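# Feed steel tube into cold saw vise and clamp

## Task

Pick up the long steel tube from the low bench rack (it sits between the robot's floor track and the saw's roller line), set it on the rollers, and slide it through the open vise and beneath the raised blade until its end meets the length stop, which is the tip of the little square bar at the saw's -y end that points back toward the blade. Then tighten the vise on the tube by turning the hand wheel on the saw's -x side until it grips firmly. The stop has to remain at its set position. At the end the tube must be clamped, flat, motionless on the rollers and unbent. Over-tightening the vise so the tube gets crushed fails the attempt.

## Robot and tools

Robot: two Doosan arms, left_arm and right_arm, each on its own carriage (left_rail and right_rail) on one shared floor track running along y at x = 0. left_rail is always the carriage at larger y. Each arm's base sits at x = 0, y = its carriage's position_m, z = 0.03 m, facing +x. Each arm has a two-finger gripper (140 mm max opening) and a wrist camera: cam_left_wrist and cam_right_wrist, both 672x504.

Scene frame (used in results): fixed to the table, z = 0 on the tabletop and up is +z, +x is the direction the arms face, +y is toward their left, y = 0 mid-track. The table edge is at x = 0.31 m. end_effector_position is the point between the pads when closed, in metres; orientation is a wxyz quaternion. The gripper's fingers point along its own +z and open along its own y.

execute_actions(actions, cameras): runs the listed actions in sequence. An action may hold "rows" (1 to 15 rows, one per 1/30 s control step), "steps" (1 to 450, default 15, never fewer than the number of rows), "until", and rail commands. Each row is one flat list of 18 numbers in [-1, 1]: left arm dx, dy, dz, rx, ry, rz, then left gripper position, force_limit, speed, then the same nine for the right arm. The six pose numbers are an offset, not a pose: measured from that arm's Hand target as it stood when the action began, along that Hand target's own axes; every row of an action counts from that same start. Scale: 1.0 = 0.6 m for dx/dy/dz and 180 degrees for the rotation vector rx/ry/rz. Sending the same offset in a later action moves further. All-zero pose numbers re-request the current Hand target. Gripper position: +1 fully open, about -0.8 where pads touch, -1 closes until blocked. force_limit (-1 soft ~14 N to +1 ~58 N on small parts) and speed (-1 ~30 mm/s to +1 ~250 mm/s) both start at +1; faster closing grips harder. Always resend an untouched gripper's last three numbers, since 0 is itself a command. For gentle motion, ramp offsets by small increments per row.

Rail commands inside an action: {"left_rail": {"position_m": x}} etc., with position_m as an absolute spot on the track (left_rail -1.1 to 2 m, right_rail -2 to 1.1 m), speed_m_s 0.01 to 1, acceleration_factor 0.1 to 1 (times 1.3 m/s2), or {"stop": true}. Follow a drive with an action like {"steps": n, "until": {"left_rail": {"position_status": ["!=", "moving"]}}}. Carriages stay about 0.9 m apart; a goal within 0.98 m of the other may be cut short. A driving carriage carries its arm and its targets with it. Any bad value or name rejects the entire call. An empty actions list just reports state and the scene number.

move(target, speed, blend, stop_force, zero, blocking, cameras): straight-line path for both grippers. target is one 18-number row or up to 15 such rows, with the same layout and scale as above; every row is an offset from the Hand targets at the move's start, not from the previous row. speed is m/s (0.002 to 2, default 0.25), one value or one per target. blend in metres rounds corners in a list. stop_force (10 to 80 N) ends an arm's path when it feels that much push; use it only slowly and with the carriage already still, not while the gripper rotates, and omit it when backing off a contact. zero resets the force baseline (default true). blocking=false returns early; then use wait or stop before further rows or moves. The paths do not avoid obstacles. Result adds a move: line (done, off_target, held, fault, ...) and limits (paced, held).

wait(seconds 0 to 10) lets time run. stop brakes a running move (not the rails). zoom_image(camera, region [x0,y0,x1,y1] pixels, max 504 square) enlarges part of the latest wrist image. read_manual gives licence texts. finished_scene(scene) ends the current scene irreversibly.

Reading results: Hand target is the base for the next offsets. Joint positions per arm: rail (m), then waist, shoulder, elbow, forearm roll, wrist pitch, wrist roll (rad). Joint torques follow the same order minus the rail. Flange force is the estimated outside force in the gripper's axes, including held weight; "no reading" means none. object_status: 0 moving, 1 blocked while opening, 2 blocked while closing (a grip), 3 reached command or pads met. position_measured is in counts (3 open, 230 pads meet). Rail position_status: moving, done, contact_stop, time_out, stopped, stopped_with_arm, stopped_for_other_arm, stopped_for_other_carriage; position_answer taken or not_taken. Wrist depth gives a 7x7 grid of distances in mm. MOTOR HOT warns of an approaching overheat stop.

Avoid: letting anything fall off the table (fails the task); hitting fixed or heavy things; crushing the tube by over-winding the wheel; contact between the two arms; pushing targets past firm contact (fault stops, 10 s, or 144 N force fault); heavy twist on the wrist when turning the stiff hand wheel or carrying the long tube off-centre; sudden starts that shake a grip loose; releasing a part while it is moving. Joint load limits: wrist joints about 21 N m, elbow 147, waist and shoulder 312.

Each tool is called by a JSON object that holds its "api" and its "payload", one argument or row to a line.

## Session

{"api": "execute_actions", "payload": {
  "actions": []
}}

Scene clock: 0.00 s.
left_arm: end_effector_position=(+0.6600, +0.6399, +0.4937) position_measured=3 object_status=3 end_effector_quat_wxyz=(+0.000, +1.000, +0.000, +0.000) | right_arm: end_effector_position=(+0.6600, -0.6403, +0.4937) position_measured=3 object_status=3 end_effector_quat_wxyz=(+0.000, +1.000, +0.000, +0.000)
Joint positions: left_arm=[0.64 -0.053 0.164 1.35 0 1.628 1.518] | right_arm=[-0.64 -0.053 0.164 1.35 0 1.628 1.518]
Joint velocities: within noise
Joint torques (N m): no reading
Flange force (N): no reading
Wrist depth (mm): cam_left_wrist=[559 562 563 566 556 353 570 / 592 594 597 599 588 351 608 / 628 625 637 637 628 349 630 / 653 148 677 675 679 146 130 / - 148 724 715 722 715 111 / - - 748 768 768 809 - / 842 845 795 776 815 - -] | cam_right_wrist=[327 466 548 551 340 556 560 / 322 462 579 586 332 589 594 / 329 401 402 608 341 608 614 / 330 137 655 657 666 574 124 / - 575 682 696 698 592 113 / 781 771 737 740 742 794 811 / 822 831 789 764 805 846 855]
Hand target: left_arm +0.6600, +0.6399, +0.4937; +0.000, +1.000, +0.000, +0.000 | right_arm +0.6600, -0.6403, +0.4937; +0.000, +1.000, +0.000, +0.000
Tool commands: left_gripper/position=+1.0 left_gripper/force_limit=+1.0 left_gripper/speed=+1.0 right_gripper/position=+1.0 right_gripper/force_limit=+1.0 right_gripper/speed=+1.0
left_rail: position_m=0.640 position_status=done
right_rail: position_m=-0.640 position_status=done

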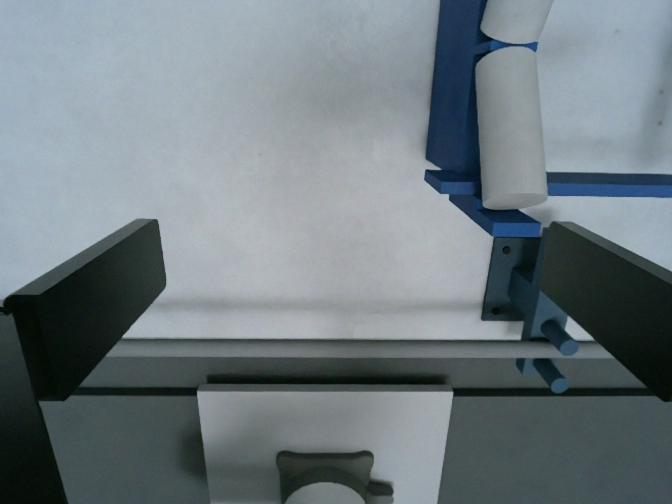

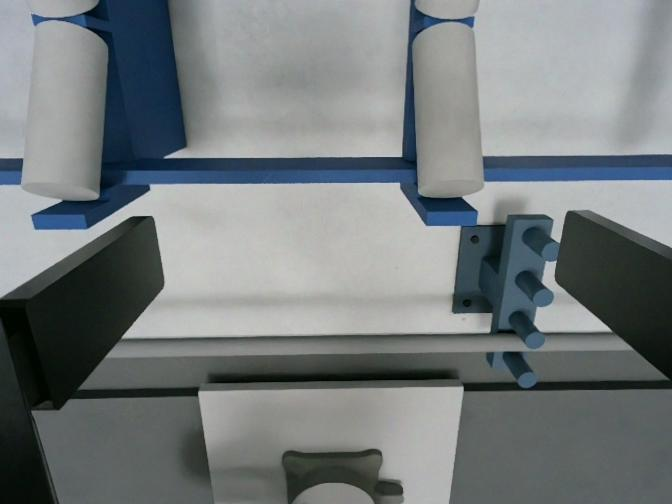

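{"api": "execute_actions", "payload": {
  "actions": [
    {"left_rail":{"position_m":1.3},"right_rail":{"position_m":-1.15},"steps":400,"until":{"left_rail":{"position_status":["!=","moving"]},"right_rail":{"position_status":["!=","moving"]}}}
  ]
}}

{"api": "execute_actions", "payload": {
  "actions": [
    {"left_rail":{"position_m":1.9},"steps":400,"until":{"left_rail":{"position_status":["!=","moving"]}}}
  ],
  "cameras": ["cam_left_wrist"]
}}

Scene clock: 20.20 s.
left_arm: end_effector_position=(+0.6600, +1.2994, +0.4937) position_measured=3 object_status=3 end_effector_quat_wxyz=(+0.000, +1.000, +0.000, +0.000) | right_arm: end_effector_position=(+0.6600, -1.1505, +0.4937) position_measured=3 object_status=3 end_effector_quat_wxyz=(+0.000, +1.000, +0.000, +0.000)
Joint positions: left_arm=[1.3 -0.053 0.164 1.35 0 1.628 1.518] | right_arm=[-1.15 -0.053 0.164 1.35 0 1.628 1.518]
Joint torques (N m): left_arm=[-1.85 -57.25 -44 4.23 0.09 0.43] | right_arm=[-3.95 -57.59 -41.67 4.38 0.18 0.61]
Flange force (N): left_arm=[-5.6 -2.2 4.5] | right_arm=[-1.1 -5.0 0.5]
Wrist depth (mm): cam_left_wrist=[558 562 563 566 569 572 573 / 589 592 594 597 602 603 607 / 627 632 634 639 639 642 650 / 652 137 671 683 681 155 130 / - 576 713 713 724 726 111 / - 736 743 743 753 - - / - - 800 773 826 - -] | cam_right_wrist=[536 538 539 553 546 377 389 / 575 572 568 584 579 404 410 / 597 401 399 601 606 384 431 / 634 137 653 659 661 659 124 / - 539 684 694 710 719 113 / 761 771 740 730 733 789 811 / 825 828 776 759 800 852 852]
Hand target: left_arm +0.6600, +1.2994, +0.4937; +0.000, +1.000, +0.000, +0.000 | right_arm +0.6600, -1.1505, +0.4937; +0.000, +1.000, +0.000, +0.000
Tool commands: left_gripper/position=+1.0 left_gripper/force_limit=+1.0 left_gripper/speed=+1.0 right_gripper/position=+1.0 right_gripper/force_limit=+1.0 right_gripper/speed=+1.0
left_rail: position_m=1.300 position_status=done
right_rail: position_m=-1.150 position_status=done

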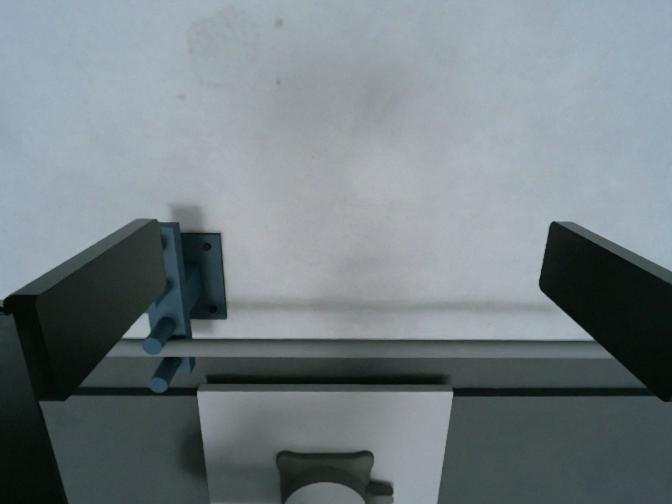

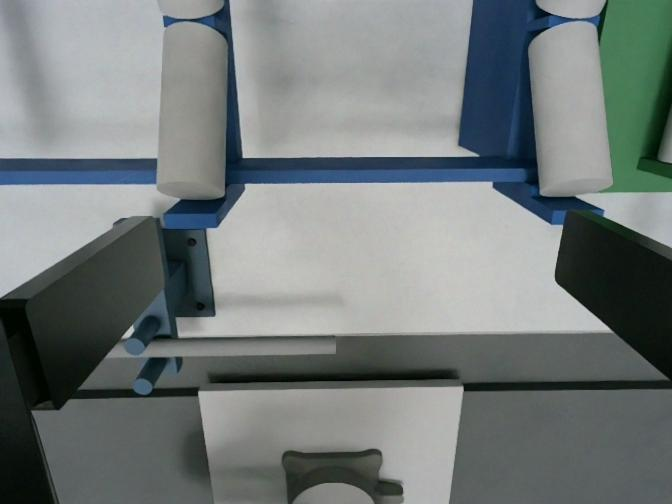

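Scene clock: 21.80 s.
left_arm: end_effector_position=(+0.6600, +1.8994, +0.4937) position_measured=3 object_status=3 end_effector_quat_wxyz=(+0.000, +1.000, +0.000, +0.000) | right_arm: end_effector_position=(+0.6600, -1.1505, +0.4937) position_measured=3 object_status=3 end_effector_quat_wxyz=(+0.000, +1.000, +0.000, +0.000)
Joint positions: left_arm=[1.9 -0.053 0.164 1.35 0 1.628 1.518] | right_arm=[-1.15 -0.053 0.164 1.35 0 1.628 1.518]
Joint torques (N m): left_arm=[-1.17 -56.67 -43.81 4.24 0.15 0.4] | right_arm=[-4.04 -57.93 -41.48 4.38 0.16 0.71]
Flange force (N): left_arm=[-6.8 -1.3 4.0] | right_arm=[0.0 -4.9 0.3]
Wrist depth (mm): cam_left_wrist=[559 563 563 567 569 573 579 / 588 589 597 600 605 600 610 / 630 628 634 634 642 641 657 / 650 137 681 673 687 155 130 / - 697 722 726 717 717 111 / 1715 803 748 765 768 795 - / 1854 - 795 771 823 874 -] | cam_right_wrist=[546 542 538 553 548 378 388 / 574 568 567 586 584 405 410 / 591 400 397 605 608 386 435 / 630 134 661 659 661 655 124 / - 147 688 692 706 721 113 / 774 776 747 733 740 797 792 / 805 822 776 751 797 849 852]
Hand target: left_arm +0.6600, +1.8994, +0.4937; +0.000, +1.000, +0.000, +0.000 | right_arm +0.6600, -1.1505, +0.4937; +0.000, +1.000, +0.000, +0.000
Tool commands: left_gripper/position=+1.0 left_gripper/force_limit=+1.0 left_gripper/speed=+1.0 right_gripper/position=+1.0 right_gripper/force_limit=+1.0 right_gripper/speed=+1.0
left_rail: position_m=1.900 position_status=done
right_rail: position_m=-1.150 position_status=done
Images, in order (width x height): cam_left_wrist 672x504.

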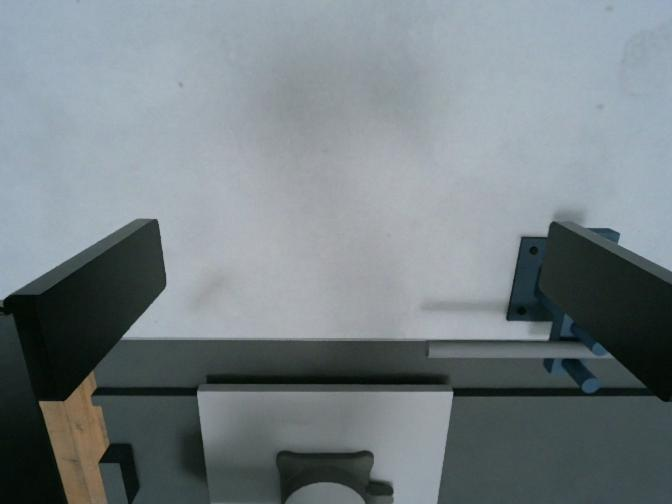

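{"api": "move", "payload": {
  "target": [0,0,0,0,0,0,1,1,1,-0.517,0,-0.2,0,0.25,0,1,1,1],
  "cameras": ["cam_right_wrist"]
}}

{"api": "execute_actions", "payload": {
  "actions": [
    {"right_rail":{"position_m":-1.5,"speed_m_s":0.4},"steps":400,"until":{"right_rail":{"position_status":["!=","moving"]}}}
  ],
  "cameras": ["cam_right_wrist"]
}}

Scene clock: 50.37 s.
left_arm: end_effector_position=(+0.6600, +1.8995, +0.4937) position_measured=3 object_status=3 end_effector_quat_wxyz=(+0.000, +1.000, +0.000, +0.000) | right_arm: end_effector_position=(+0.3498, -1.1505, +0.6136) position_measured=3 object_status=3 end_effector_quat_wxyz=(+0.000, +0.924, +0.000, +0.383)
Joint positions: left_arm=[1.9 -0.053 0.164 1.35 0 1.628 1.518] | right_arm=[-1.15 -0.31 -0.726 1.926 0.235 1.191 1.259]
Joint torques (N m): left_arm=[-1.28 -56.81 -43.71 4.23 0.11 0.43] | right_arm=[-3.57 30.1 -40.36 4.59 -1.55 0.66]
Flange force (N): left_arm=[-6.0 -0.9 4.0] | right_arm=[0.0 0.0 0.0]
Wrist depth (mm): cam_left_wrist=[556 559 565 572 570 573 576 / 586 594 616 602 602 613 608 / 627 628 632 637 642 648 648 / 650 147 675 681 683 155 130 / - 695 717 717 722 715 111 / 1741 776 753 743 763 803 - / 1839 - 797 771 835 - -] | cam_right_wrist=[668 1944 686 2010 688 690 668 / 625 912 891 915 761 653 608 / 616 822 624 822 634 634 605 / 797 137 792 800 789 728 124 / - 617 737 740 737 726 113 / 674 627 686 686 686 684 690 / 659 672 666 666 670 664 668]
Hand target: left_arm +0.6600, +1.8995, +0.4937; +0.000, +1.000, +0.000, +0.000 | right_arm +0.3498, -1.1505, +0.6137; +0.000, +0.924, +0.000, +0.383
Off the commanded pose: left_arm 0.000 m, 0 deg | right_arm 0.000 m, 0 deg.
left_rail: position_m=1.900 position_status=done
right_rail: position_m=-1.150 position_status=done
move: done
Images, in order (width x height): cam_right_wrist 672x504.

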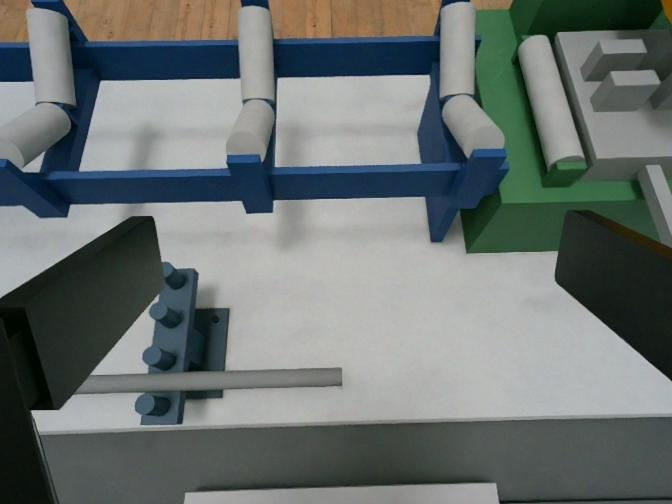

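Scene clock: 51.80 s.
left_arm: end_effector_position=(+0.6600, +1.8995, +0.4937) position_measured=3 object_status=3 end_effector_quat_wxyz=(+0.000, +1.000, +0.000, +0.000) | right_arm: end_effector_position=(+0.3498, -1.5004, +0.6136) position_measured=3 object_status=3 end_effector_quat_wxyz=(+0.000, +0.924, +0.000, +0.383)
Joint positions: left_arm=[1.9 -0.053 0.164 1.35 0 1.628 1.518] | right_arm=[-1.5 -0.31 -0.726 1.926 0.235 1.191 1.259]
Joint torques (N m): left_arm=[-2.16 -56.61 -43.89 4.25 0.11 0.35] | right_arm=[-3.86 30.74 -40.2 4.57 -1.63 0.71]
Flange force (N): left_arm=[-6.8 -2.6 4.1] | right_arm=[0.0 0.0 0.0]
Wrist depth (mm): cam_left_wrist=[556 562 562 567 572 572 574 / 591 591 595 600 602 602 610 / 627 627 635 635 637 646 648 / 648 147 677 679 679 155 130 / - 697 722 722 717 724 111 / 1768 771 760 743 763 - - / 1825 - 789 789 820 - -] | cam_right_wrist=[698 1976 688 674 589 657 702 / 692 908 629 617 595 616 619 / 625 828 621 625 619 639 822 / 803 137 781 713 674 678 124 / - 715 737 744 742 730 113 / 678 690 690 690 688 698 688 / 674 664 659 662 661 664 666]
Hand target: left_arm +0.6600, +1.8995, +0.4937; +0.000, +1.000, +0.000, +0.000 | right_arm +0.3498, -1.5004, +0.6137; +0.000, +0.924, +0.000, +0.383
Tool commands: left_gripper/position=+1.0 left_gripper/force_limit=+1.0 left_gripper/speed=+1.0 right_gripper/position=+1.0 right_gripper/force_limit=+1.0 right_gripper/speed=+1.0
Off the commanded pose: left_arm 0.000 m, 0 deg | right_arm 0.000 m, 0 deg.
left_rail: position_m=1.900 position_status=done
right_rail: position_m=-1.500 speed_m_s=0.40 position_status=done
Images, in order (width x height): cam_right_wrist 672x504.

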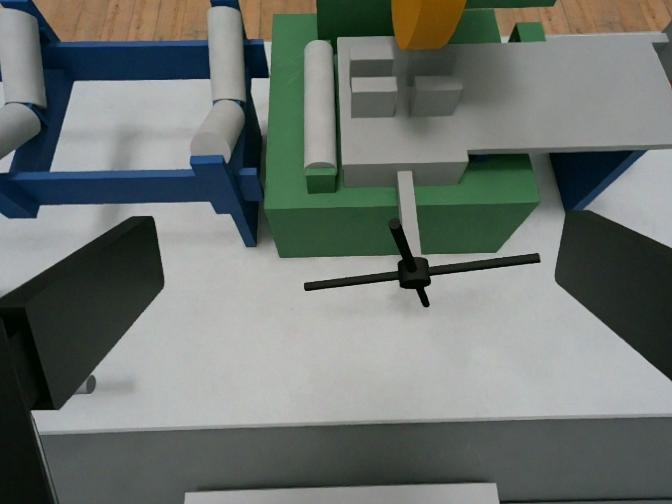

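{"api": "execute_actions", "payload": {
  "actions": [
    {"right_rail":{"position_m":-1.7},"steps":400,"until":{"right_rail":{"position_status":["!=","moving"]}}}
  ],
  "cameras": ["cam_right_wrist"]
}}

{"api": "execute_actions", "payload": {
  "actions": [
    {"right_rail":{"position_m":-1.95},"steps":400,"until":{"right_rail":{"position_status":["!=","moving"]}}}
  ],
  "cameras": ["cam_right_wrist"]
}}

{"api": "zoom_image", "payload": {
  "camera": "cam_right_wrist",
  "region": [180, 0, 560, 280]
}}

Scene clock: 61.17 s.
left_arm: end_effector_position=(+0.6600, +1.8995, +0.4937) position_measured=3 object_status=3 end_effector_quat_wxyz=(+0.000, +1.000, +0.000, +0.000) | right_arm: end_effector_position=(+0.3498, -1.7004, +0.6136) position_measured=3 object_status=3 end_effector_quat_wxyz=(+0.000, +0.924, +0.000, +0.383)
Joint positions: left_arm=[1.9 -0.053 0.164 1.35 0 1.628 1.518] | right_arm=[-1.7 -0.31 -0.726 1.926 0.235 1.191 1.259]
Joint torques (N m): left_arm=[-1.26 -56.33 -43.82 4.2 0.02 0.43] | right_arm=[-4.92 29.53 -40.33 4.67 -1.51 0.64]
Flange force (N): left_arm=[-8.0 -1.0 3.6] | right_arm=[0.0 0.0 0.0]
Wrist depth (mm): cam_left_wrist=[555 560 563 569 572 573 574 / 589 594 597 599 603 602 608 / 627 627 628 635 639 644 646 / 646 147 671 677 683 155 130 / - 693 719 729 719 724 111 / 1728 750 738 755 781 - - / 1854 845 800 776 835 909 -] | cam_right_wrist=[700 733 454 655 1928 698 1022 / 728 678 605 608 614 621 915 / 606 627 592 627 814 843 852 / 794 137 565 715 789 771 123 / - 719 749 737 737 728 113 / 676 692 688 690 690 680 692 / 664 670 664 664 668 668 662]
Hand target: left_arm +0.6600, +1.8995, +0.4937; +0.000, +1.000, +0.000, +0.000 | right_arm +0.3498, -1.7004, +0.6137; +0.000, +0.924, +0.000, +0.383
Tool commands: left_gripper/position=+1.0 left_gripper/force_limit=+1.0 left_gripper/speed=+1.0 right_gripper/position=+1.0 right_gripper/force_limit=+1.0 right_gripper/speed=+1.0
Off the commanded pose: left_arm 0.000 m, 0 deg | right_arm 0.000 m, 0 deg.
left_rail: position_m=1.900 position_status=done
right_rail: position_m=-1.700 speed_m_s=0.40 position_status=done
Images, in order (width x height): cam_right_wrist 672x504.

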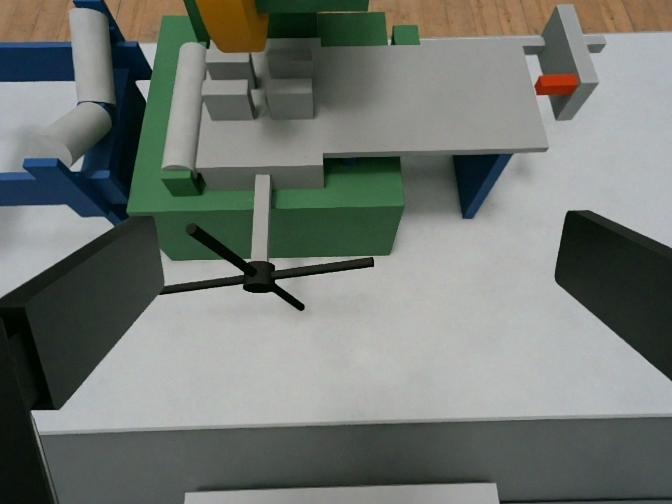

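Scene clock: 62.33 s.
left_arm: end_effector_position=(+0.6600, +1.8995, +0.4937) position_measured=3 object_status=3 end_effector_quat_wxyz=(+0.000, +1.000, +0.000, +0.000) | right_arm: end_effector_position=(+0.3498, -1.9504, +0.6136) position_measured=3 object_status=3 end_effector_quat_wxyz=(+0.000, +0.924, +0.000, +0.383)
Joint positions: left_arm=[1.9 -0.053 0.164 1.35 0 1.628 1.518] | right_arm=[-1.95 -0.31 -0.726 1.926 0.235 1.191 1.259]
Joint torques (N m): left_arm=[-1.08 -56.54 -43.92 4.24 0.05 0.38] | right_arm=[-4 30.38 -40.49 4.62 -1.64 0.64]
Flange force (N): left_arm=[-7.5 -0.9 3.8] | right_arm=[0.0 0.0 0.0]
Wrist depth (mm): cam_left_wrist=[560 565 563 556 570 573 572 / 591 594 595 607 603 605 608 / 613 623 637 637 635 639 644 / 657 147 673 679 687 146 130 / - 706 717 726 726 724 111 / 1728 - 719 765 771 - - / 1869 - 800 786 817 - -] | cam_right_wrist=[525 661 756 1928 988 1001 988 / 594 605 616 617 915 922 915 / 586 616 653 828 852 852 840 / 639 137 769 800 787 779 123 / - 715 733 728 737 733 113 / 686 692 690 698 692 688 702 / 672 674 666 666 670 684 1321]
Hand target: left_arm +0.6600, +1.8995, +0.4937; +0.000, +1.000, +0.000, +0.000 | right_arm +0.3498, -1.9504, +0.6137; +0.000, +0.924, +0.000, +0.383
Tool commands: left_gripper/position=+1.0 left_gripper/force_limit=+1.0 left_gripper/speed=+1.0 right_gripper/position=+1.0 right_gripper/force_limit=+1.0 right_gripper/speed=+1.0
Off the commanded pose: left_arm 0.000 m, 0 deg | right_arm 0.000 m, 0 deg.
left_rail: position_m=1.900 position_status=done
right_rail: position_m=-1.950 speed_m_s=0.40 position_status=done
Images, in order (width x height): cam_right_wrist 672x504.

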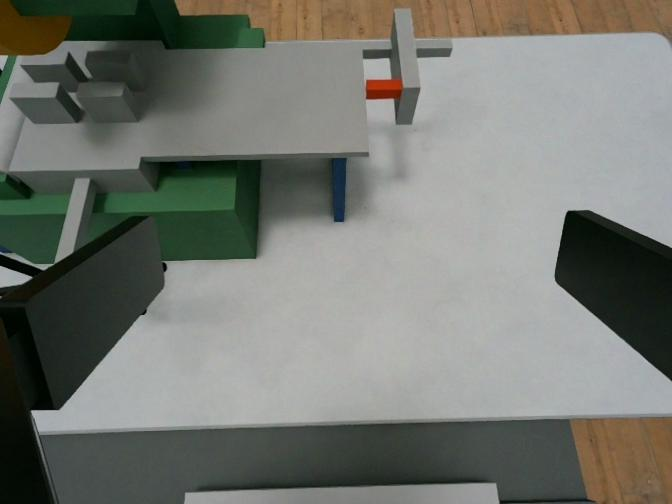

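Scaled by 1.326.

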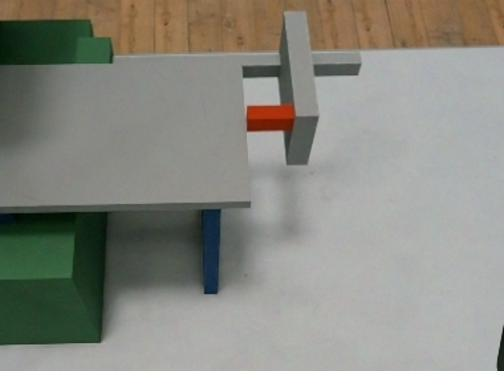

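{"api": "execute_actions", "payload": {
  "actions": [
    {"right_rail":{"position_m":-0.57,"speed_m_s":0.6},"left_rail":{"position_m":1.4},"steps":400,"until":{"left_rail":{"position_status":["!=","moving"]},"right_rail":{"position_status":["!=","moving"]}}}
  ],
  "cameras": []
}}

{"api": "move", "payload": {
  "target": [-0.5167,0,0.32,0,0,0.5,1,1,1,-0.365,0,0.365,-0.1954,-0.1954,0.4718,1,1,1]
}}

Scene clock: 111.90 s.
left_arm: end_effector_position=(+0.6600, +1.3995, +0.4937) position_measured=3 object_status=3 end_effector_quat_wxyz=(+0.000, +1.000, +0.000, +0.000) | right_arm: end_effector_position=(+0.3498, -0.5707, +0.6137) position_measured=3 object_status=3 end_effector_quat_wxyz=(+0.000, +0.924, +0.000, +0.383)
Joint positions: left_arm=[1.4 -0.053 0.164 1.35 0 1.628 1.518] | right_arm=[-0.57 -0.31 -0.726 1.926 0.235 1.191 1.259]
Joint torques (N m): left_arm=[-1.56 -56.52 -43.92 4.24 0.06 0.42] | right_arm=[-3.92 30.29 -40.16 4.67 -1.63 0.65]
Flange force (N): left_arm=[-7.3 -1.6 4.1] | right_arm=[0.0 0.0 0.0]
Wrist depth (mm): cam_left_wrist=[556 565 563 567 573 574 574 / 591 592 597 600 603 608 607 / 628 628 632 639 641 641 650 / 644 136 650 681 683 155 130 / - 589 697 715 717 724 111 / - 877 768 776 771 713 - / - - 786 778 817 884 -] | cam_right_wrist=[672 2010 682 1976 698 721 686 / 672 904 735 922 894 919 662 / 614 825 614 630 597 831 650 / 805 137 789 789 787 779 124 / - 721 749 733 747 728 113 / 680 678 692 680 678 680 696 / 666 661 662 666 668 637 659]
Hand target: left_arm +0.6600, +1.3995, +0.4937; +0.000, +1.000, +0.000, +0.000 | right_arm +0.3498, -0.5707, +0.6137; +0.000, +0.924, +0.000, +0.383
Tool commands: left_gripper/position=+1.0 left_gripper/force_limit=+1.0 left_gripper/speed=+1.0 right_gripper/position=+1.0 right_gripper/force_limit=+1.0 right_gripper/speed=+1.0
Off the commanded pose: left_arm 0.000 m, 0 deg | right_arm 0.000 m, 0 deg.
left_rail: position_m=1.400 position_status=done
right_rail: position_m=-0.570 speed_m_s=0.60 position_status=done
No camera images: "cameras" was empty.

Scene clock: 115.73 s.
left_arm: end_effector_position=(+0.3500, +1.3994, +0.3017) position_measured=3 object_status=3 end_effector_quat_wxyz=(+0.000, +0.707, -0.707, +0.000) | right_arm: end_effector_position=(+0.3498, -0.5705, +0.3040) position_measured=3 object_status=3 end_effector_quat_wxyz=(+0.000, +0.707, -0.707, +0.000)
Joint positions: left_arm=[1.4 -0.1 -0.318 2.137 0 1.323 3.041] | right_arm=[-0.57 -0.1 -0.319 2.133 0 1.327 3.041]
Joint torques (N m): left_arm=[-1.78 -8.17 -42.59 3.92 0.04 0.49] | right_arm=[-4.11 -6.21 -40.37 4.27 0.2 0.65]
Flange force (N): left_arm=[-3.6 1.6 3.0] | right_arm=[-10.0 2.8 -0.7]
Wrist depth (mm): cam_left_wrist=[389 391 393 388 409 368 372 / 410 411 415 408 430 389 383 / 430 433 437 429 415 414 389 / 447 147 453 346 456 426 130 / - 136 341 357 456 467 111 / 529 526 524 526 535 544 - / 562 563 566 562 595 608 -] | cam_right_wrist=[384 386 386 381 403 366 366 / 402 403 407 398 423 386 378 / 428 428 432 428 444 408 395 / 441 137 458 450 471 425 123 / - 476 482 479 494 459 113 / 521 513 515 516 542 547 547 / 555 552 555 560 584 584 586]
Hand target: left_arm +0.3499, +1.3995, +0.3017; +0.000, +0.707, -0.707, +0.000 | right_arm +0.3498, -0.5705, +0.3039; +0.000, +0.707, -0.707, +0.000
Off the commanded pose: left_arm 0.000 m, 0 deg | right_arm 0.000 m, 0 deg.
left_rail: position_m=1.400 position_status=done
right_rail: position_m=-0.570 speed_m_s=0.60 position_status=done
move: done

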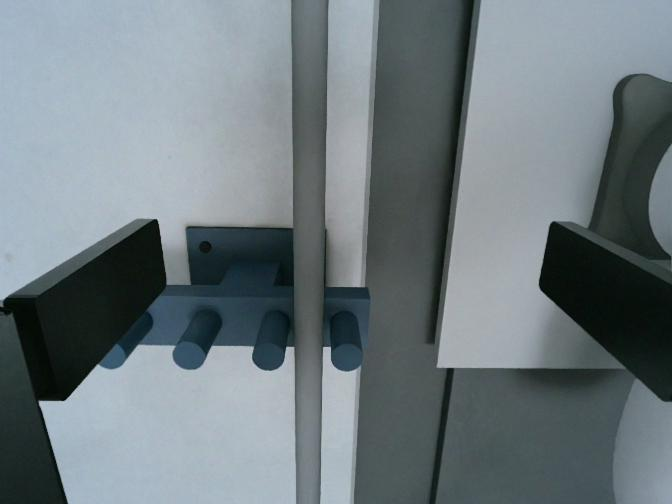

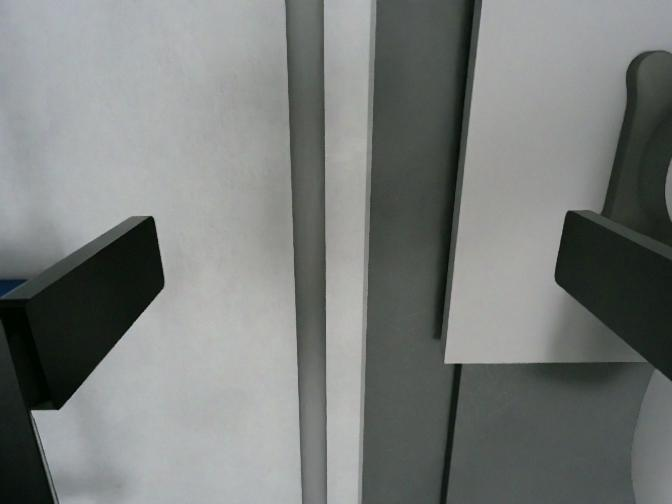

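{"api": "move", "payload": {
  "target": [0,-0.035,0.236,0,0,0,0.3,0,0,0,-0.038,0.24,0,0,0,0.3,0,0]
}}

Scene clock: 135.87 s.
left_arm: end_effector_position=(+0.3710, +1.3995, +0.1601) position_measured=91 object_status=3 end_effector_quat_wxyz=(+0.000, +0.707, -0.707, +0.000) | right_arm: end_effector_position=(+0.3726, -0.5705, +0.1600) position_measured=91 object_status=3 end_effector_quat_wxyz=(+0.000, +0.707, -0.707, +0.000)
Joint positions: left_arm=[1.4 -0.095 -0.164 2.305 0 1.001 3.047] | right_arm=[-0.57 -0.094 -0.161 2.303 0 1 3.047]
Joint torques (N m): left_arm=[-1.33 -18.02 -36.85 3.46 0.16 0.37] | right_arm=[-4.85 -17.38 -35.28 3.72 0.23 0.63]
Flange force (N): left_arm=[-2.8 2.5 1.6] | right_arm=[-11.3 1.3 -0.5]
Wrist depth (mm): cam_left_wrist=[262 263 265 154 272 281 241 / 275 277 279 165 292 294 255 / 292 293 295 173 306 310 270 / 309 303 305 183 316 144 286 / - 75 303 197 352 113 90 / - - 256 207 381 - 61 / - - 220 219 212 - -] | cam_right_wrist=[258 258 259 150 267 278 241 / 271 272 273 159 286 292 251 / 285 288 289 168 301 305 266 / 301 297 300 180 317 140 279 / - 85 327 193 345 113 82 / - - 349 206 369 373 - / - - 373 223 399 - -]
Hand target: left_arm +0.3709, +1.3995, +0.1601; +0.000, +0.707, -0.707, +0.000 | right_arm +0.3726, -0.5705, +0.1599; +0.000, +0.707, -0.707, +0.000
Off the commanded pose: left_arm 0.000 m, 0 deg | right_arm 0.000 m, 0 deg.
left_rail: position_m=1.400 position_status=done
right_rail: position_m=-0.570 speed_m_s=0.60 position_status=done
move: done

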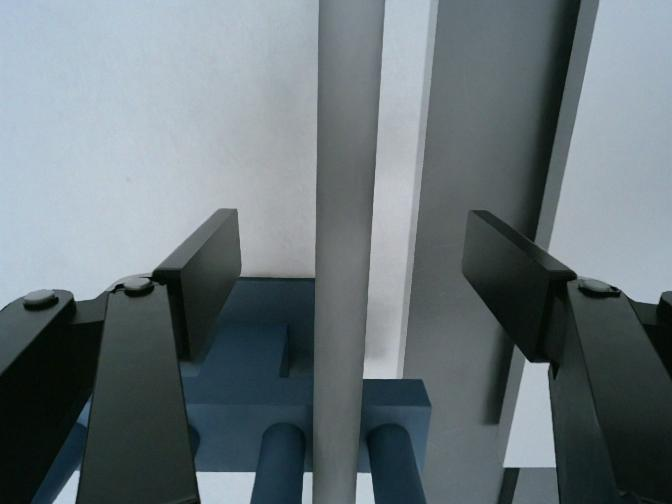

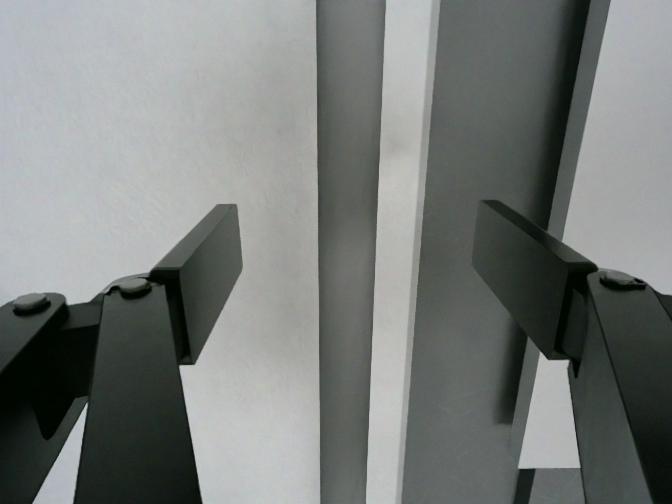

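{"api": "move", "payload": {
  "target": [0,-0.003,0.083,0,0,0,0.3,0,0,0,-0.005,0.083,0,0,0,0.3,0,0],
  "speed": 0.05,
  "stop_force": 20
}}

{"api": "execute_actions", "payload": {
  "actions": [
    {"rows":[[0,0,0,0,0,0,-1,0,-0.8,0,0,0,0,0,0,-1,0,-0.8]],"steps":90}
  ]
}}

Scene clock: 151.40 s.
left_arm: end_effector_position=(+0.3727, +1.3995, +0.1103) position_measured=91 object_status=3 end_effector_quat_wxyz=(+0.000, +0.707, -0.707, +0.000) | right_arm: end_effector_position=(+0.3756, -0.5705, +0.1101) position_measured=91 object_status=3 end_effector_quat_wxyz=(+0.000, +0.707, -0.707, +0.000)
Joint positions: left_arm=[1.4 -0.094 -0.095 2.359 0 0.878 3.047] | right_arm=[-0.57 -0.093 -0.09 2.355 0 0.877 3.048]
Joint torques (N m): left_arm=[-0.75 -21.84 -33.92 3.2 0.16 0.41] | right_arm=[-3.39 -20.88 -31.88 3.55 0.16 0.64]
Flange force (N): left_arm=[-0.9 3.6 0.7] | right_arm=[-7.4 2.3 -2.3]
Wrist depth (mm): cam_left_wrist=[217 219 220 107 224 236 232 / 229 230 232 114 233 245 217 / 243 243 245 120 252 266 222 / 257 252 254 128 259 143 236 / - 75 268 136 287 113 90 / - - 242 146 300 - 61 / - - - 157 194 - -] | cam_right_wrist=[214 215 215 105 213 232 230 / 225 226 227 111 227 245 241 / 238 239 240 118 242 258 225 / 252 247 164 128 254 140 229 / - 85 271 133 285 113 77 / - - 289 142 302 309 - / - - 311 152 328 - -]
Hand target: left_arm +0.3727, +1.3995, +0.1103; +0.000, +0.707, -0.707, +0.000 | right_arm +0.3756, -0.5705, +0.1101; +0.000, +0.707, -0.707, +0.000
Off the commanded pose: left_arm 0.000 m, 0 deg | right_arm 0.000 m, 0 deg.
left_rail: position_m=1.400 position_status=done
right_rail: position_m=-0.570 speed_m_s=0.60 position_status=done
move: done

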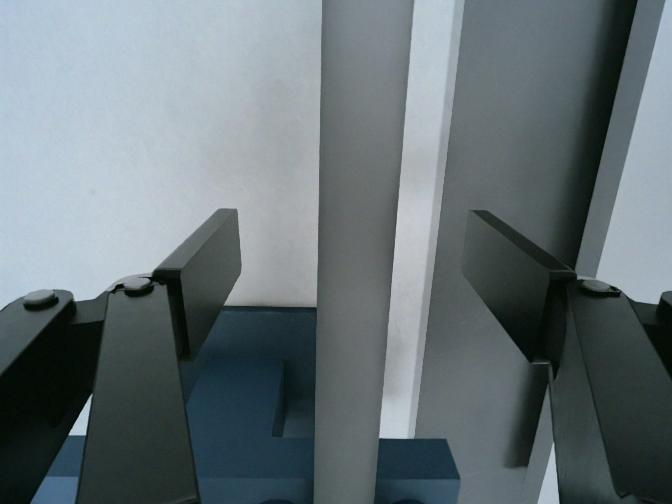

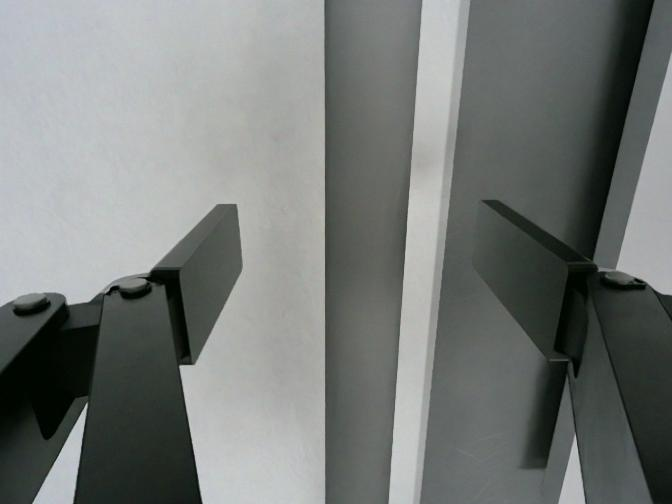

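Scene clock: 154.60 s.
left_arm: end_effector_position=(+0.3727, +1.3995, +0.1103) position_measured=194 object_status=2 end_effector_quat_wxyz=(+0.000, +0.707, -0.707, +0.000) | right_arm: end_effector_position=(+0.3756, -0.5705, +0.1101) position_measured=194 object_status=2 end_effector_quat_wxyz=(+0.000, +0.707, -0.707, +0.000)
Joint positions: left_arm=[1.4 -0.094 -0.095 2.359 0 0.878 3.047] | right_arm=[-0.57 -0.093 -0.09 2.355 0 0.877 3.048]
Joint torques (N m): left_arm=[-1.32 -18.94 -30.34 2.8 0.3 -0.05] | right_arm=[-2.95 -18.84 -33.96 3.67 -2.31 0.16]
Flange force (N): left_arm=[-3.4 2.6 -6.4] | right_arm=[-7.5 10.0 -9.6]
Wrist depth (mm): cam_left_wrist=[218 219 220 106 224 235 232 / 230 231 231 114 236 248 211 / 242 244 245 120 252 266 224 / 257 258 256 127 131 279 235 / 271 - 92 132 92 93 244 / - 68 63 145 - 64 71 / - - - 155 - - 69] | cam_right_wrist=[214 214 216 105 214 232 232 / 224 225 227 110 226 245 241 / 238 239 240 118 242 259 225 / 252 253 250 120 127 271 234 / 263 75 90 129 111 88 237 / - 71 - 140 - - 69 / - 65 - 151 - - 70]
Hand target: left_arm +0.3727, +1.3995, +0.1103; +0.000, +0.707, -0.707, +0.000 | right_arm +0.3756, -0.5705, +0.1101; +0.000, +0.707, -0.707, +0.000
Off the commanded pose: left_arm 0.000 m, 0 deg | right_arm 0.000 m, 0 deg.
left_rail: position_m=1.400 position_status=done
right_rail: position_m=-0.570 speed_m_s=0.60 position_status=done

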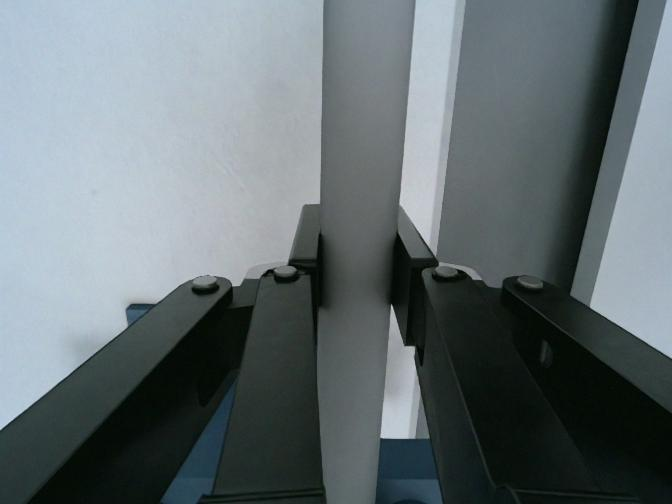

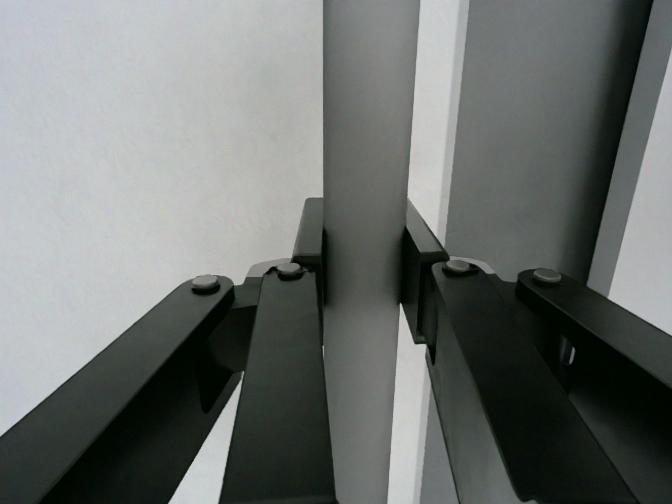

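{"api": "move", "payload": {
  "target": [
    [0,0,-0.45,0,0,0,-1,0,-0.8,0,0,-0.45,0,0,0,-1,0,-0.8],
    [0,-0.71,-0.45,0,0,0,-1,0,-0.8,0,-0.705,-0.45,0,0,0,-1,0,-0.8]
  ],
  "speed": 0.12,
  "blend": [0.03,0]
}}

Scene clock: 166.00 s.
left_arm: end_effector_position=(+0.7987, +1.3995, +0.3803) position_measured=194 object_status=2 end_effector_quat_wxyz=(+0.000, +0.707, -0.707, +0.000) | right_arm: end_effector_position=(+0.7985, -0.5705, +0.3802) position_measured=194 object_status=2 end_effector_quat_wxyz=(+0.000, +0.707, -0.707, +0.000)
Joint positions: left_arm=[1.4 -0.044 0.398 1.246 0 1.497 3.098] | right_arm=[-0.57 -0.044 0.398 1.247 0 1.497 3.098]
Joint torques (N m): left_arm=[7.41 -84.2 -47.35 7.51 0.27 0.2] | right_arm=[-12.13 -87.83 -46.44 1 -0.1 0.51]
Flange force (N): left_arm=[9.6 10.0 9.8] | right_arm=[-14.6 0.1 8.9]
Wrist depth (mm): cam_left_wrist=[465 469 468 109 468 465 465 / 498 490 490 114 485 489 489 / 530 520 521 120 517 521 518 / 1366 550 540 127 136 544 511 / 1471 - 92 132 92 93 415 / - 68 63 144 - 64 71 / - - - 155 - - 69] | cam_right_wrist=[453 455 269 106 452 458 271 / 480 479 312 112 475 481 284 / 511 506 313 118 496 500 300 / 1285 533 280 120 127 519 530 / 1359 75 90 129 111 88 82 / - 71 - 140 - - 69 / - 65 - 151 - - 70]
Hand target: left_arm +0.7987, +1.3995, +0.3802; +0.000, +0.707, -0.707, +0.000 | right_arm +0.7986, -0.5705, +0.3802; +0.000, +0.707, -0.707, +0.000
Off the commanded pose: left_arm 0.000 m, 0 deg | right_arm 0.000 m, 0 deg.
left_rail: position_m=1.400 position_status=done
right_rail: position_m=-0.570 speed_m_s=0.60 position_status=done
move: done

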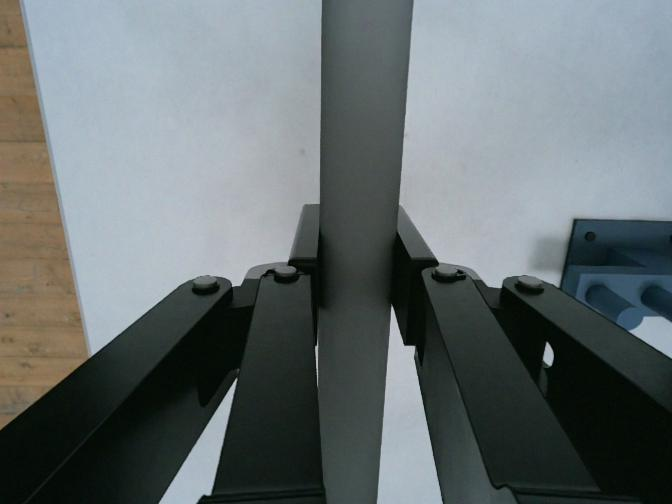

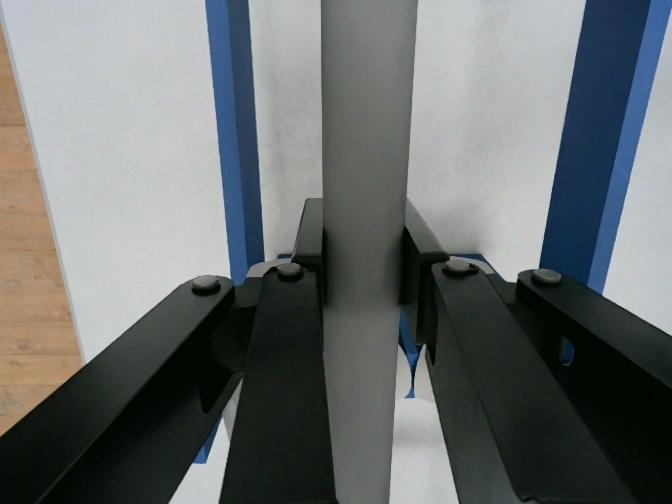

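{"api": "move", "payload": {
  "target": [0,0.078,0.1,0,0,0,-1,0,-0.8,0,0.078,0.1,0,0,0,-1,0,-0.8],
  "speed": 0.1
}}

{"api": "zoom_image", "payload": {
  "camera": "cam_right_wrist",
  "region": [220, 230, 500, 504]
}}

Scene clock: 178.10 s.
left_arm: end_effector_position=(+0.7520, +1.3995, +0.3203) position_measured=194 object_status=2 end_effector_quat_wxyz=(+0.000, +0.707, -0.707, +0.000) | right_arm: end_effector_position=(+0.7518, -0.5705, +0.3202) position_measured=194 object_status=2 end_effector_quat_wxyz=(+0.000, +0.707, -0.707, +0.000)
Joint positions: left_arm=[1.4 -0.047 0.336 1.443 0 1.363 3.095] | right_arm=[-0.57 -0.047 0.335 1.443 0 1.363 3.095]
Joint torques (N m): left_arm=[5.34 -77.41 -46.68 6.7 0.32 0.28] | right_arm=[-9.86 -80.37 -44.98 1.66 0.07 0.6]
Flange force (N): left_arm=[7.3 9.0 9.0] | right_arm=[-12.4 -0.6 7.9]
Wrist depth (mm): cam_left_wrist=[407 408 411 109 412 415 418 / 426 431 430 114 431 439 441 / 453 454 456 120 459 465 464 / 477 482 473 128 136 484 485 / 500 - 92 132 92 93 358 / - 68 63 144 - 64 71 / - - - 155 - - 69] | cam_right_wrist=[193 396 400 106 402 256 401 / 203 411 422 112 421 256 424 / 425 262 445 118 444 256 454 / 466 262 464 120 131 241 483 / 487 75 90 129 - 92 82 / - 71 - 140 - - 69 / - 65 - 152 - - 70]
Hand target: left_arm +0.7519, +1.3995, +0.3203; +0.000, +0.707, -0.707, +0.000 | right_arm +0.7518, -0.5705, +0.3202; +0.000, +0.707, -0.707, +0.000
Off the commanded pose: left_arm 0.000 m, 0 deg | right_arm 0.000 m, 0 deg.
left_rail: position_m=1.400 position_status=done
right_rail: position_m=-0.570 speed_m_s=0.60 position_status=done
move: done

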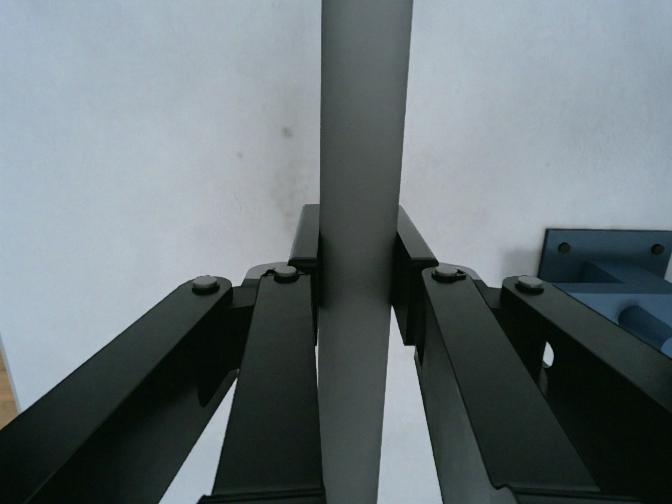

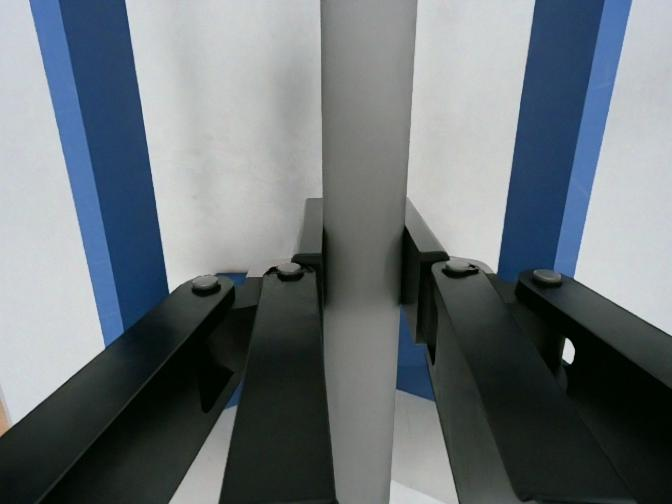

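Scaled by 1.800.

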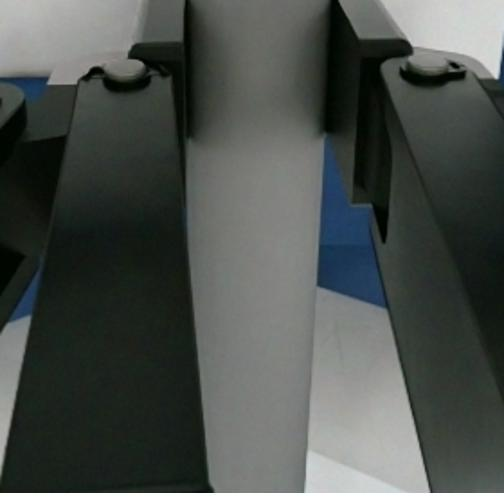

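{"api": "move", "payload": {
  "target": [0,0,0.13,0,0,0,-1,0,-0.8,0,0,0.13,0,0,0,-1,0,-0.8],
  "speed": 0.02,
  "stop_force": 12
}}

Scene clock: 236.70 s.
left_arm: end_effector_position=(+0.7520, +1.3995, +0.2520) position_measured=194 object_status=2 end_effector_quat_wxyz=(+0.000, +0.707, -0.707, +0.000) | right_arm: end_effector_position=(+0.7519, -0.5705, +0.2616) position_measured=194 object_status=2 end_effector_quat_wxyz=(+0.000, +0.707, -0.707, +0.000)
Joint positions: left_arm=[1.4 -0.047 0.364 1.529 0 1.248 3.095] | right_arm=[-0.57 -0.047 0.359 1.518 0 1.264 3.095]
Joint torques (N m): left_arm=[6.33 -69.53 -36.88 7.35 0.54 0.19] | right_arm=[-11.24 -72.32 -36.89 1.06 0.71 0.38]
Flange force (N): left_arm=[8.5 6.4 -7.2] | right_arm=[-14.5 -1.0 -3.8]
Wrist depth (mm): cam_left_wrist=[346 346 347 107 350 351 354 / 364 367 367 114 365 371 371 / 385 385 389 120 393 391 392 / 407 408 402 127 136 415 415 / 430 - 92 132 92 93 342 / - 68 63 145 - 64 71 / - - - 156 - - 69] | cam_right_wrist=[180 348 349 106 347 353 177 / 189 367 367 112 366 372 178 / 179 385 389 118 389 394 177 / 187 403 401 120 127 407 187 / 178 75 90 129 111 88 82 / - 71 - 140 - - 69 / - 65 - 152 - - 70]
Hand target: left_arm +0.7520, +1.3995, +0.2520; +0.000, +0.707, -0.707, +0.000 (not the last commanded pose) | right_arm +0.7519, -0.5705, +0.2616; +0.000, +0.707, -0.707, +0.000 (not the last commanded pose)
Off the commanded pose: left_arm 0.010 m, 0 deg | right_arm 0.019 m, 0 deg.
left_rail: position_m=1.400 position_status=done
right_rail: position_m=-0.570 speed_m_s=0.60 position_status=done
move: contact (left_arm, right_arm)

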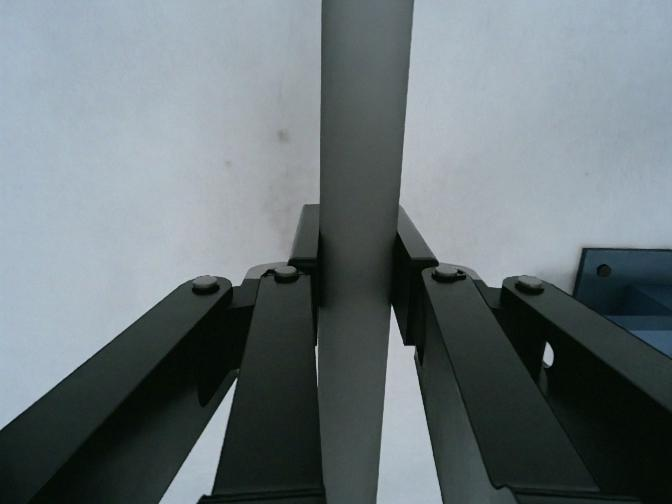

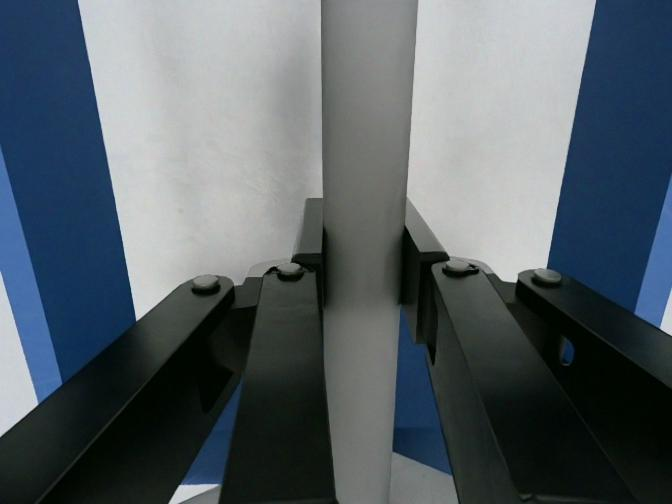

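{"api": "move", "payload": {
  "target": [0,0,-0.014,0,0,0,-1,0,-0.8,0,0,0,0,0,0,-1,0,-0.8],
  "speed": 0.03,
  "cameras": []
}}

{"api": "execute_actions", "payload": {
  "actions": [
    {"rows":[[0,0,0,0,0,0,-1,0,-0.8,0,0,0,0,0,0,-0.2,0,-1]],"steps":45}
  ]
}}

Scene clock: 243.07 s.
left_arm: end_effector_position=(+0.7520, +1.3995, +0.2604) position_measured=194 object_status=2 end_effector_quat_wxyz=(+0.000, +0.707, -0.707, +0.000) | right_arm: end_effector_position=(+0.7519, -0.5705, +0.2615) position_measured=194 object_status=2 end_effector_quat_wxyz=(+0.000, +0.707, -0.707, +0.000)
Joint positions: left_arm=[1.4 -0.047 0.36 1.519 0 1.262 3.095] | right_arm=[-0.57 -0.047 0.359 1.518 0 1.263 3.095]
Joint torques (N m): left_arm=[3.35 -78.97 -45.84 5.88 -0.19 0.05] | right_arm=[-8.07 -82.08 -43.68 2.15 0.39 0.39]
Flange force (N): left_arm=[5.0 9.1 7.5] | right_arm=[-10.8 -0.7 7.9]
Wrist depth (mm): cam_left_wrist=[355 357 356 108 358 357 356 / 374 375 376 114 372 375 376 / 396 399 399 120 398 397 398 / 422 422 412 127 136 422 417 / 443 - 92 132 92 93 401 / - 68 63 144 - 64 71 / - - - 154 - - 69] | cam_right_wrist=[180 348 347 106 348 354 178 / 189 367 366 112 363 372 178 / 179 386 389 118 387 394 178 / 188 404 399 120 127 407 187 / 178 75 90 129 111 88 82 / - 71 - 140 - - 69 / - 65 - 152 - - 70]
Hand target: left_arm +0.7520, +1.3995, +0.2604; +0.000, +0.707, -0.707, +0.000 | right_arm +0.7519, -0.5705, +0.2616; +0.000, +0.707, -0.707, +0.000
Off the commanded pose: left_arm 0.000 m, 0 deg | right_arm 0.000 m, 0 deg.
left_rail: position_m=1.400 position_status=done
right_rail: position_m=-0.570 speed_m_s=0.60 position_status=done
move: done
No camera images: "cameras" was empty.

Scene clock: 244.77 s.
left_arm: end_effector_position=(+0.7520, +1.3995, +0.2604) position_measured=194 object_status=2 end_effector_quat_wxyz=(+0.000, +0.707, -0.707, +0.000) | right_arm: end_effector_position=(+0.7519, -0.5705, +0.2616) position_measured=154 object_status=3 end_effector_quat_wxyz=(+0.000, +0.707, -0.707, +0.000)
Joint positions: left_arm=[1.4 -0.047 0.36 1.519 0 1.262 3.095] | right_arm=[-0.57 -0.047 0.359 1.518 0 1.264 3.095]
Joint torques (N m): left_arm=[-1.67 -78.98 -45.75 3.72 0.01 0.22] | right_arm=[-3.95 -74.9 -39.63 4.11 0.24 0.66]
Flange force (N): left_arm=[-2.0 8.6 8.2] | right_arm=[-4.4 1.3 -0.1]
Wrist depth (mm): cam_left_wrist=[356 357 356 109 357 356 357 / 374 375 374 114 371 374 376 / 397 396 397 120 395 395 398 / 422 418 412 127 136 422 419 / 441 - 92 132 92 93 402 / - 68 63 145 - 64 71 / - - - 155 - - 69] | cam_right_wrist=[180 348 349 108 351 353 178 / 189 364 367 115 370 372 178 / 179 386 387 120 391 391 178 / 188 403 120 128 149 231 171 / - 91 84 135 333 83 88 / - 75 66 147 285 - 72 / - - - 158 224 - -]
Hand target: left_arm +0.7520, +1.3995, +0.2604; +0.000, +0.707, -0.707, +0.000 | right_arm +0.7519, -0.5705, +0.2616; +0.000, +0.707, -0.707, +0.000
Off the commanded pose: left_arm 0.000 m, 0 deg | right_arm 0.000 m, 0 deg.
left_rail: position_m=1.400 position_status=done
right_rail: position_m=-0.570 speed_m_s=0.60 position_status=done

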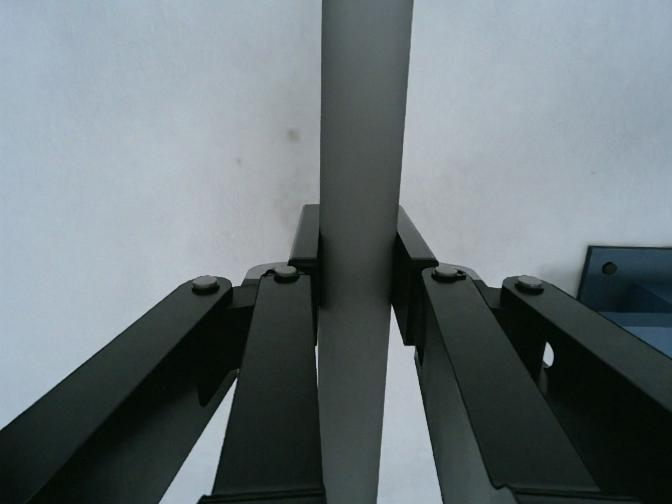

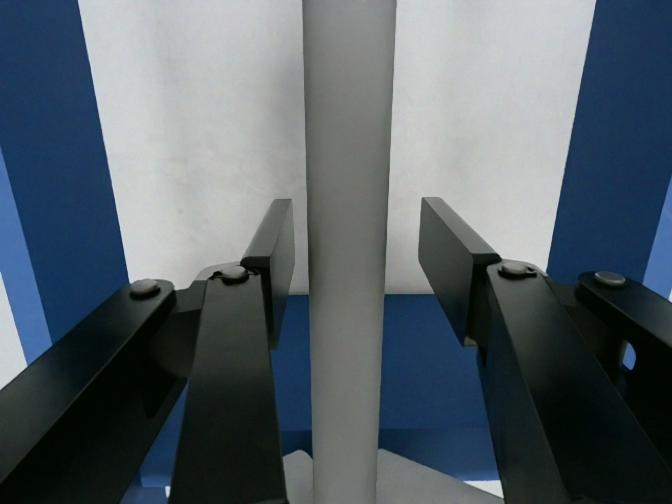

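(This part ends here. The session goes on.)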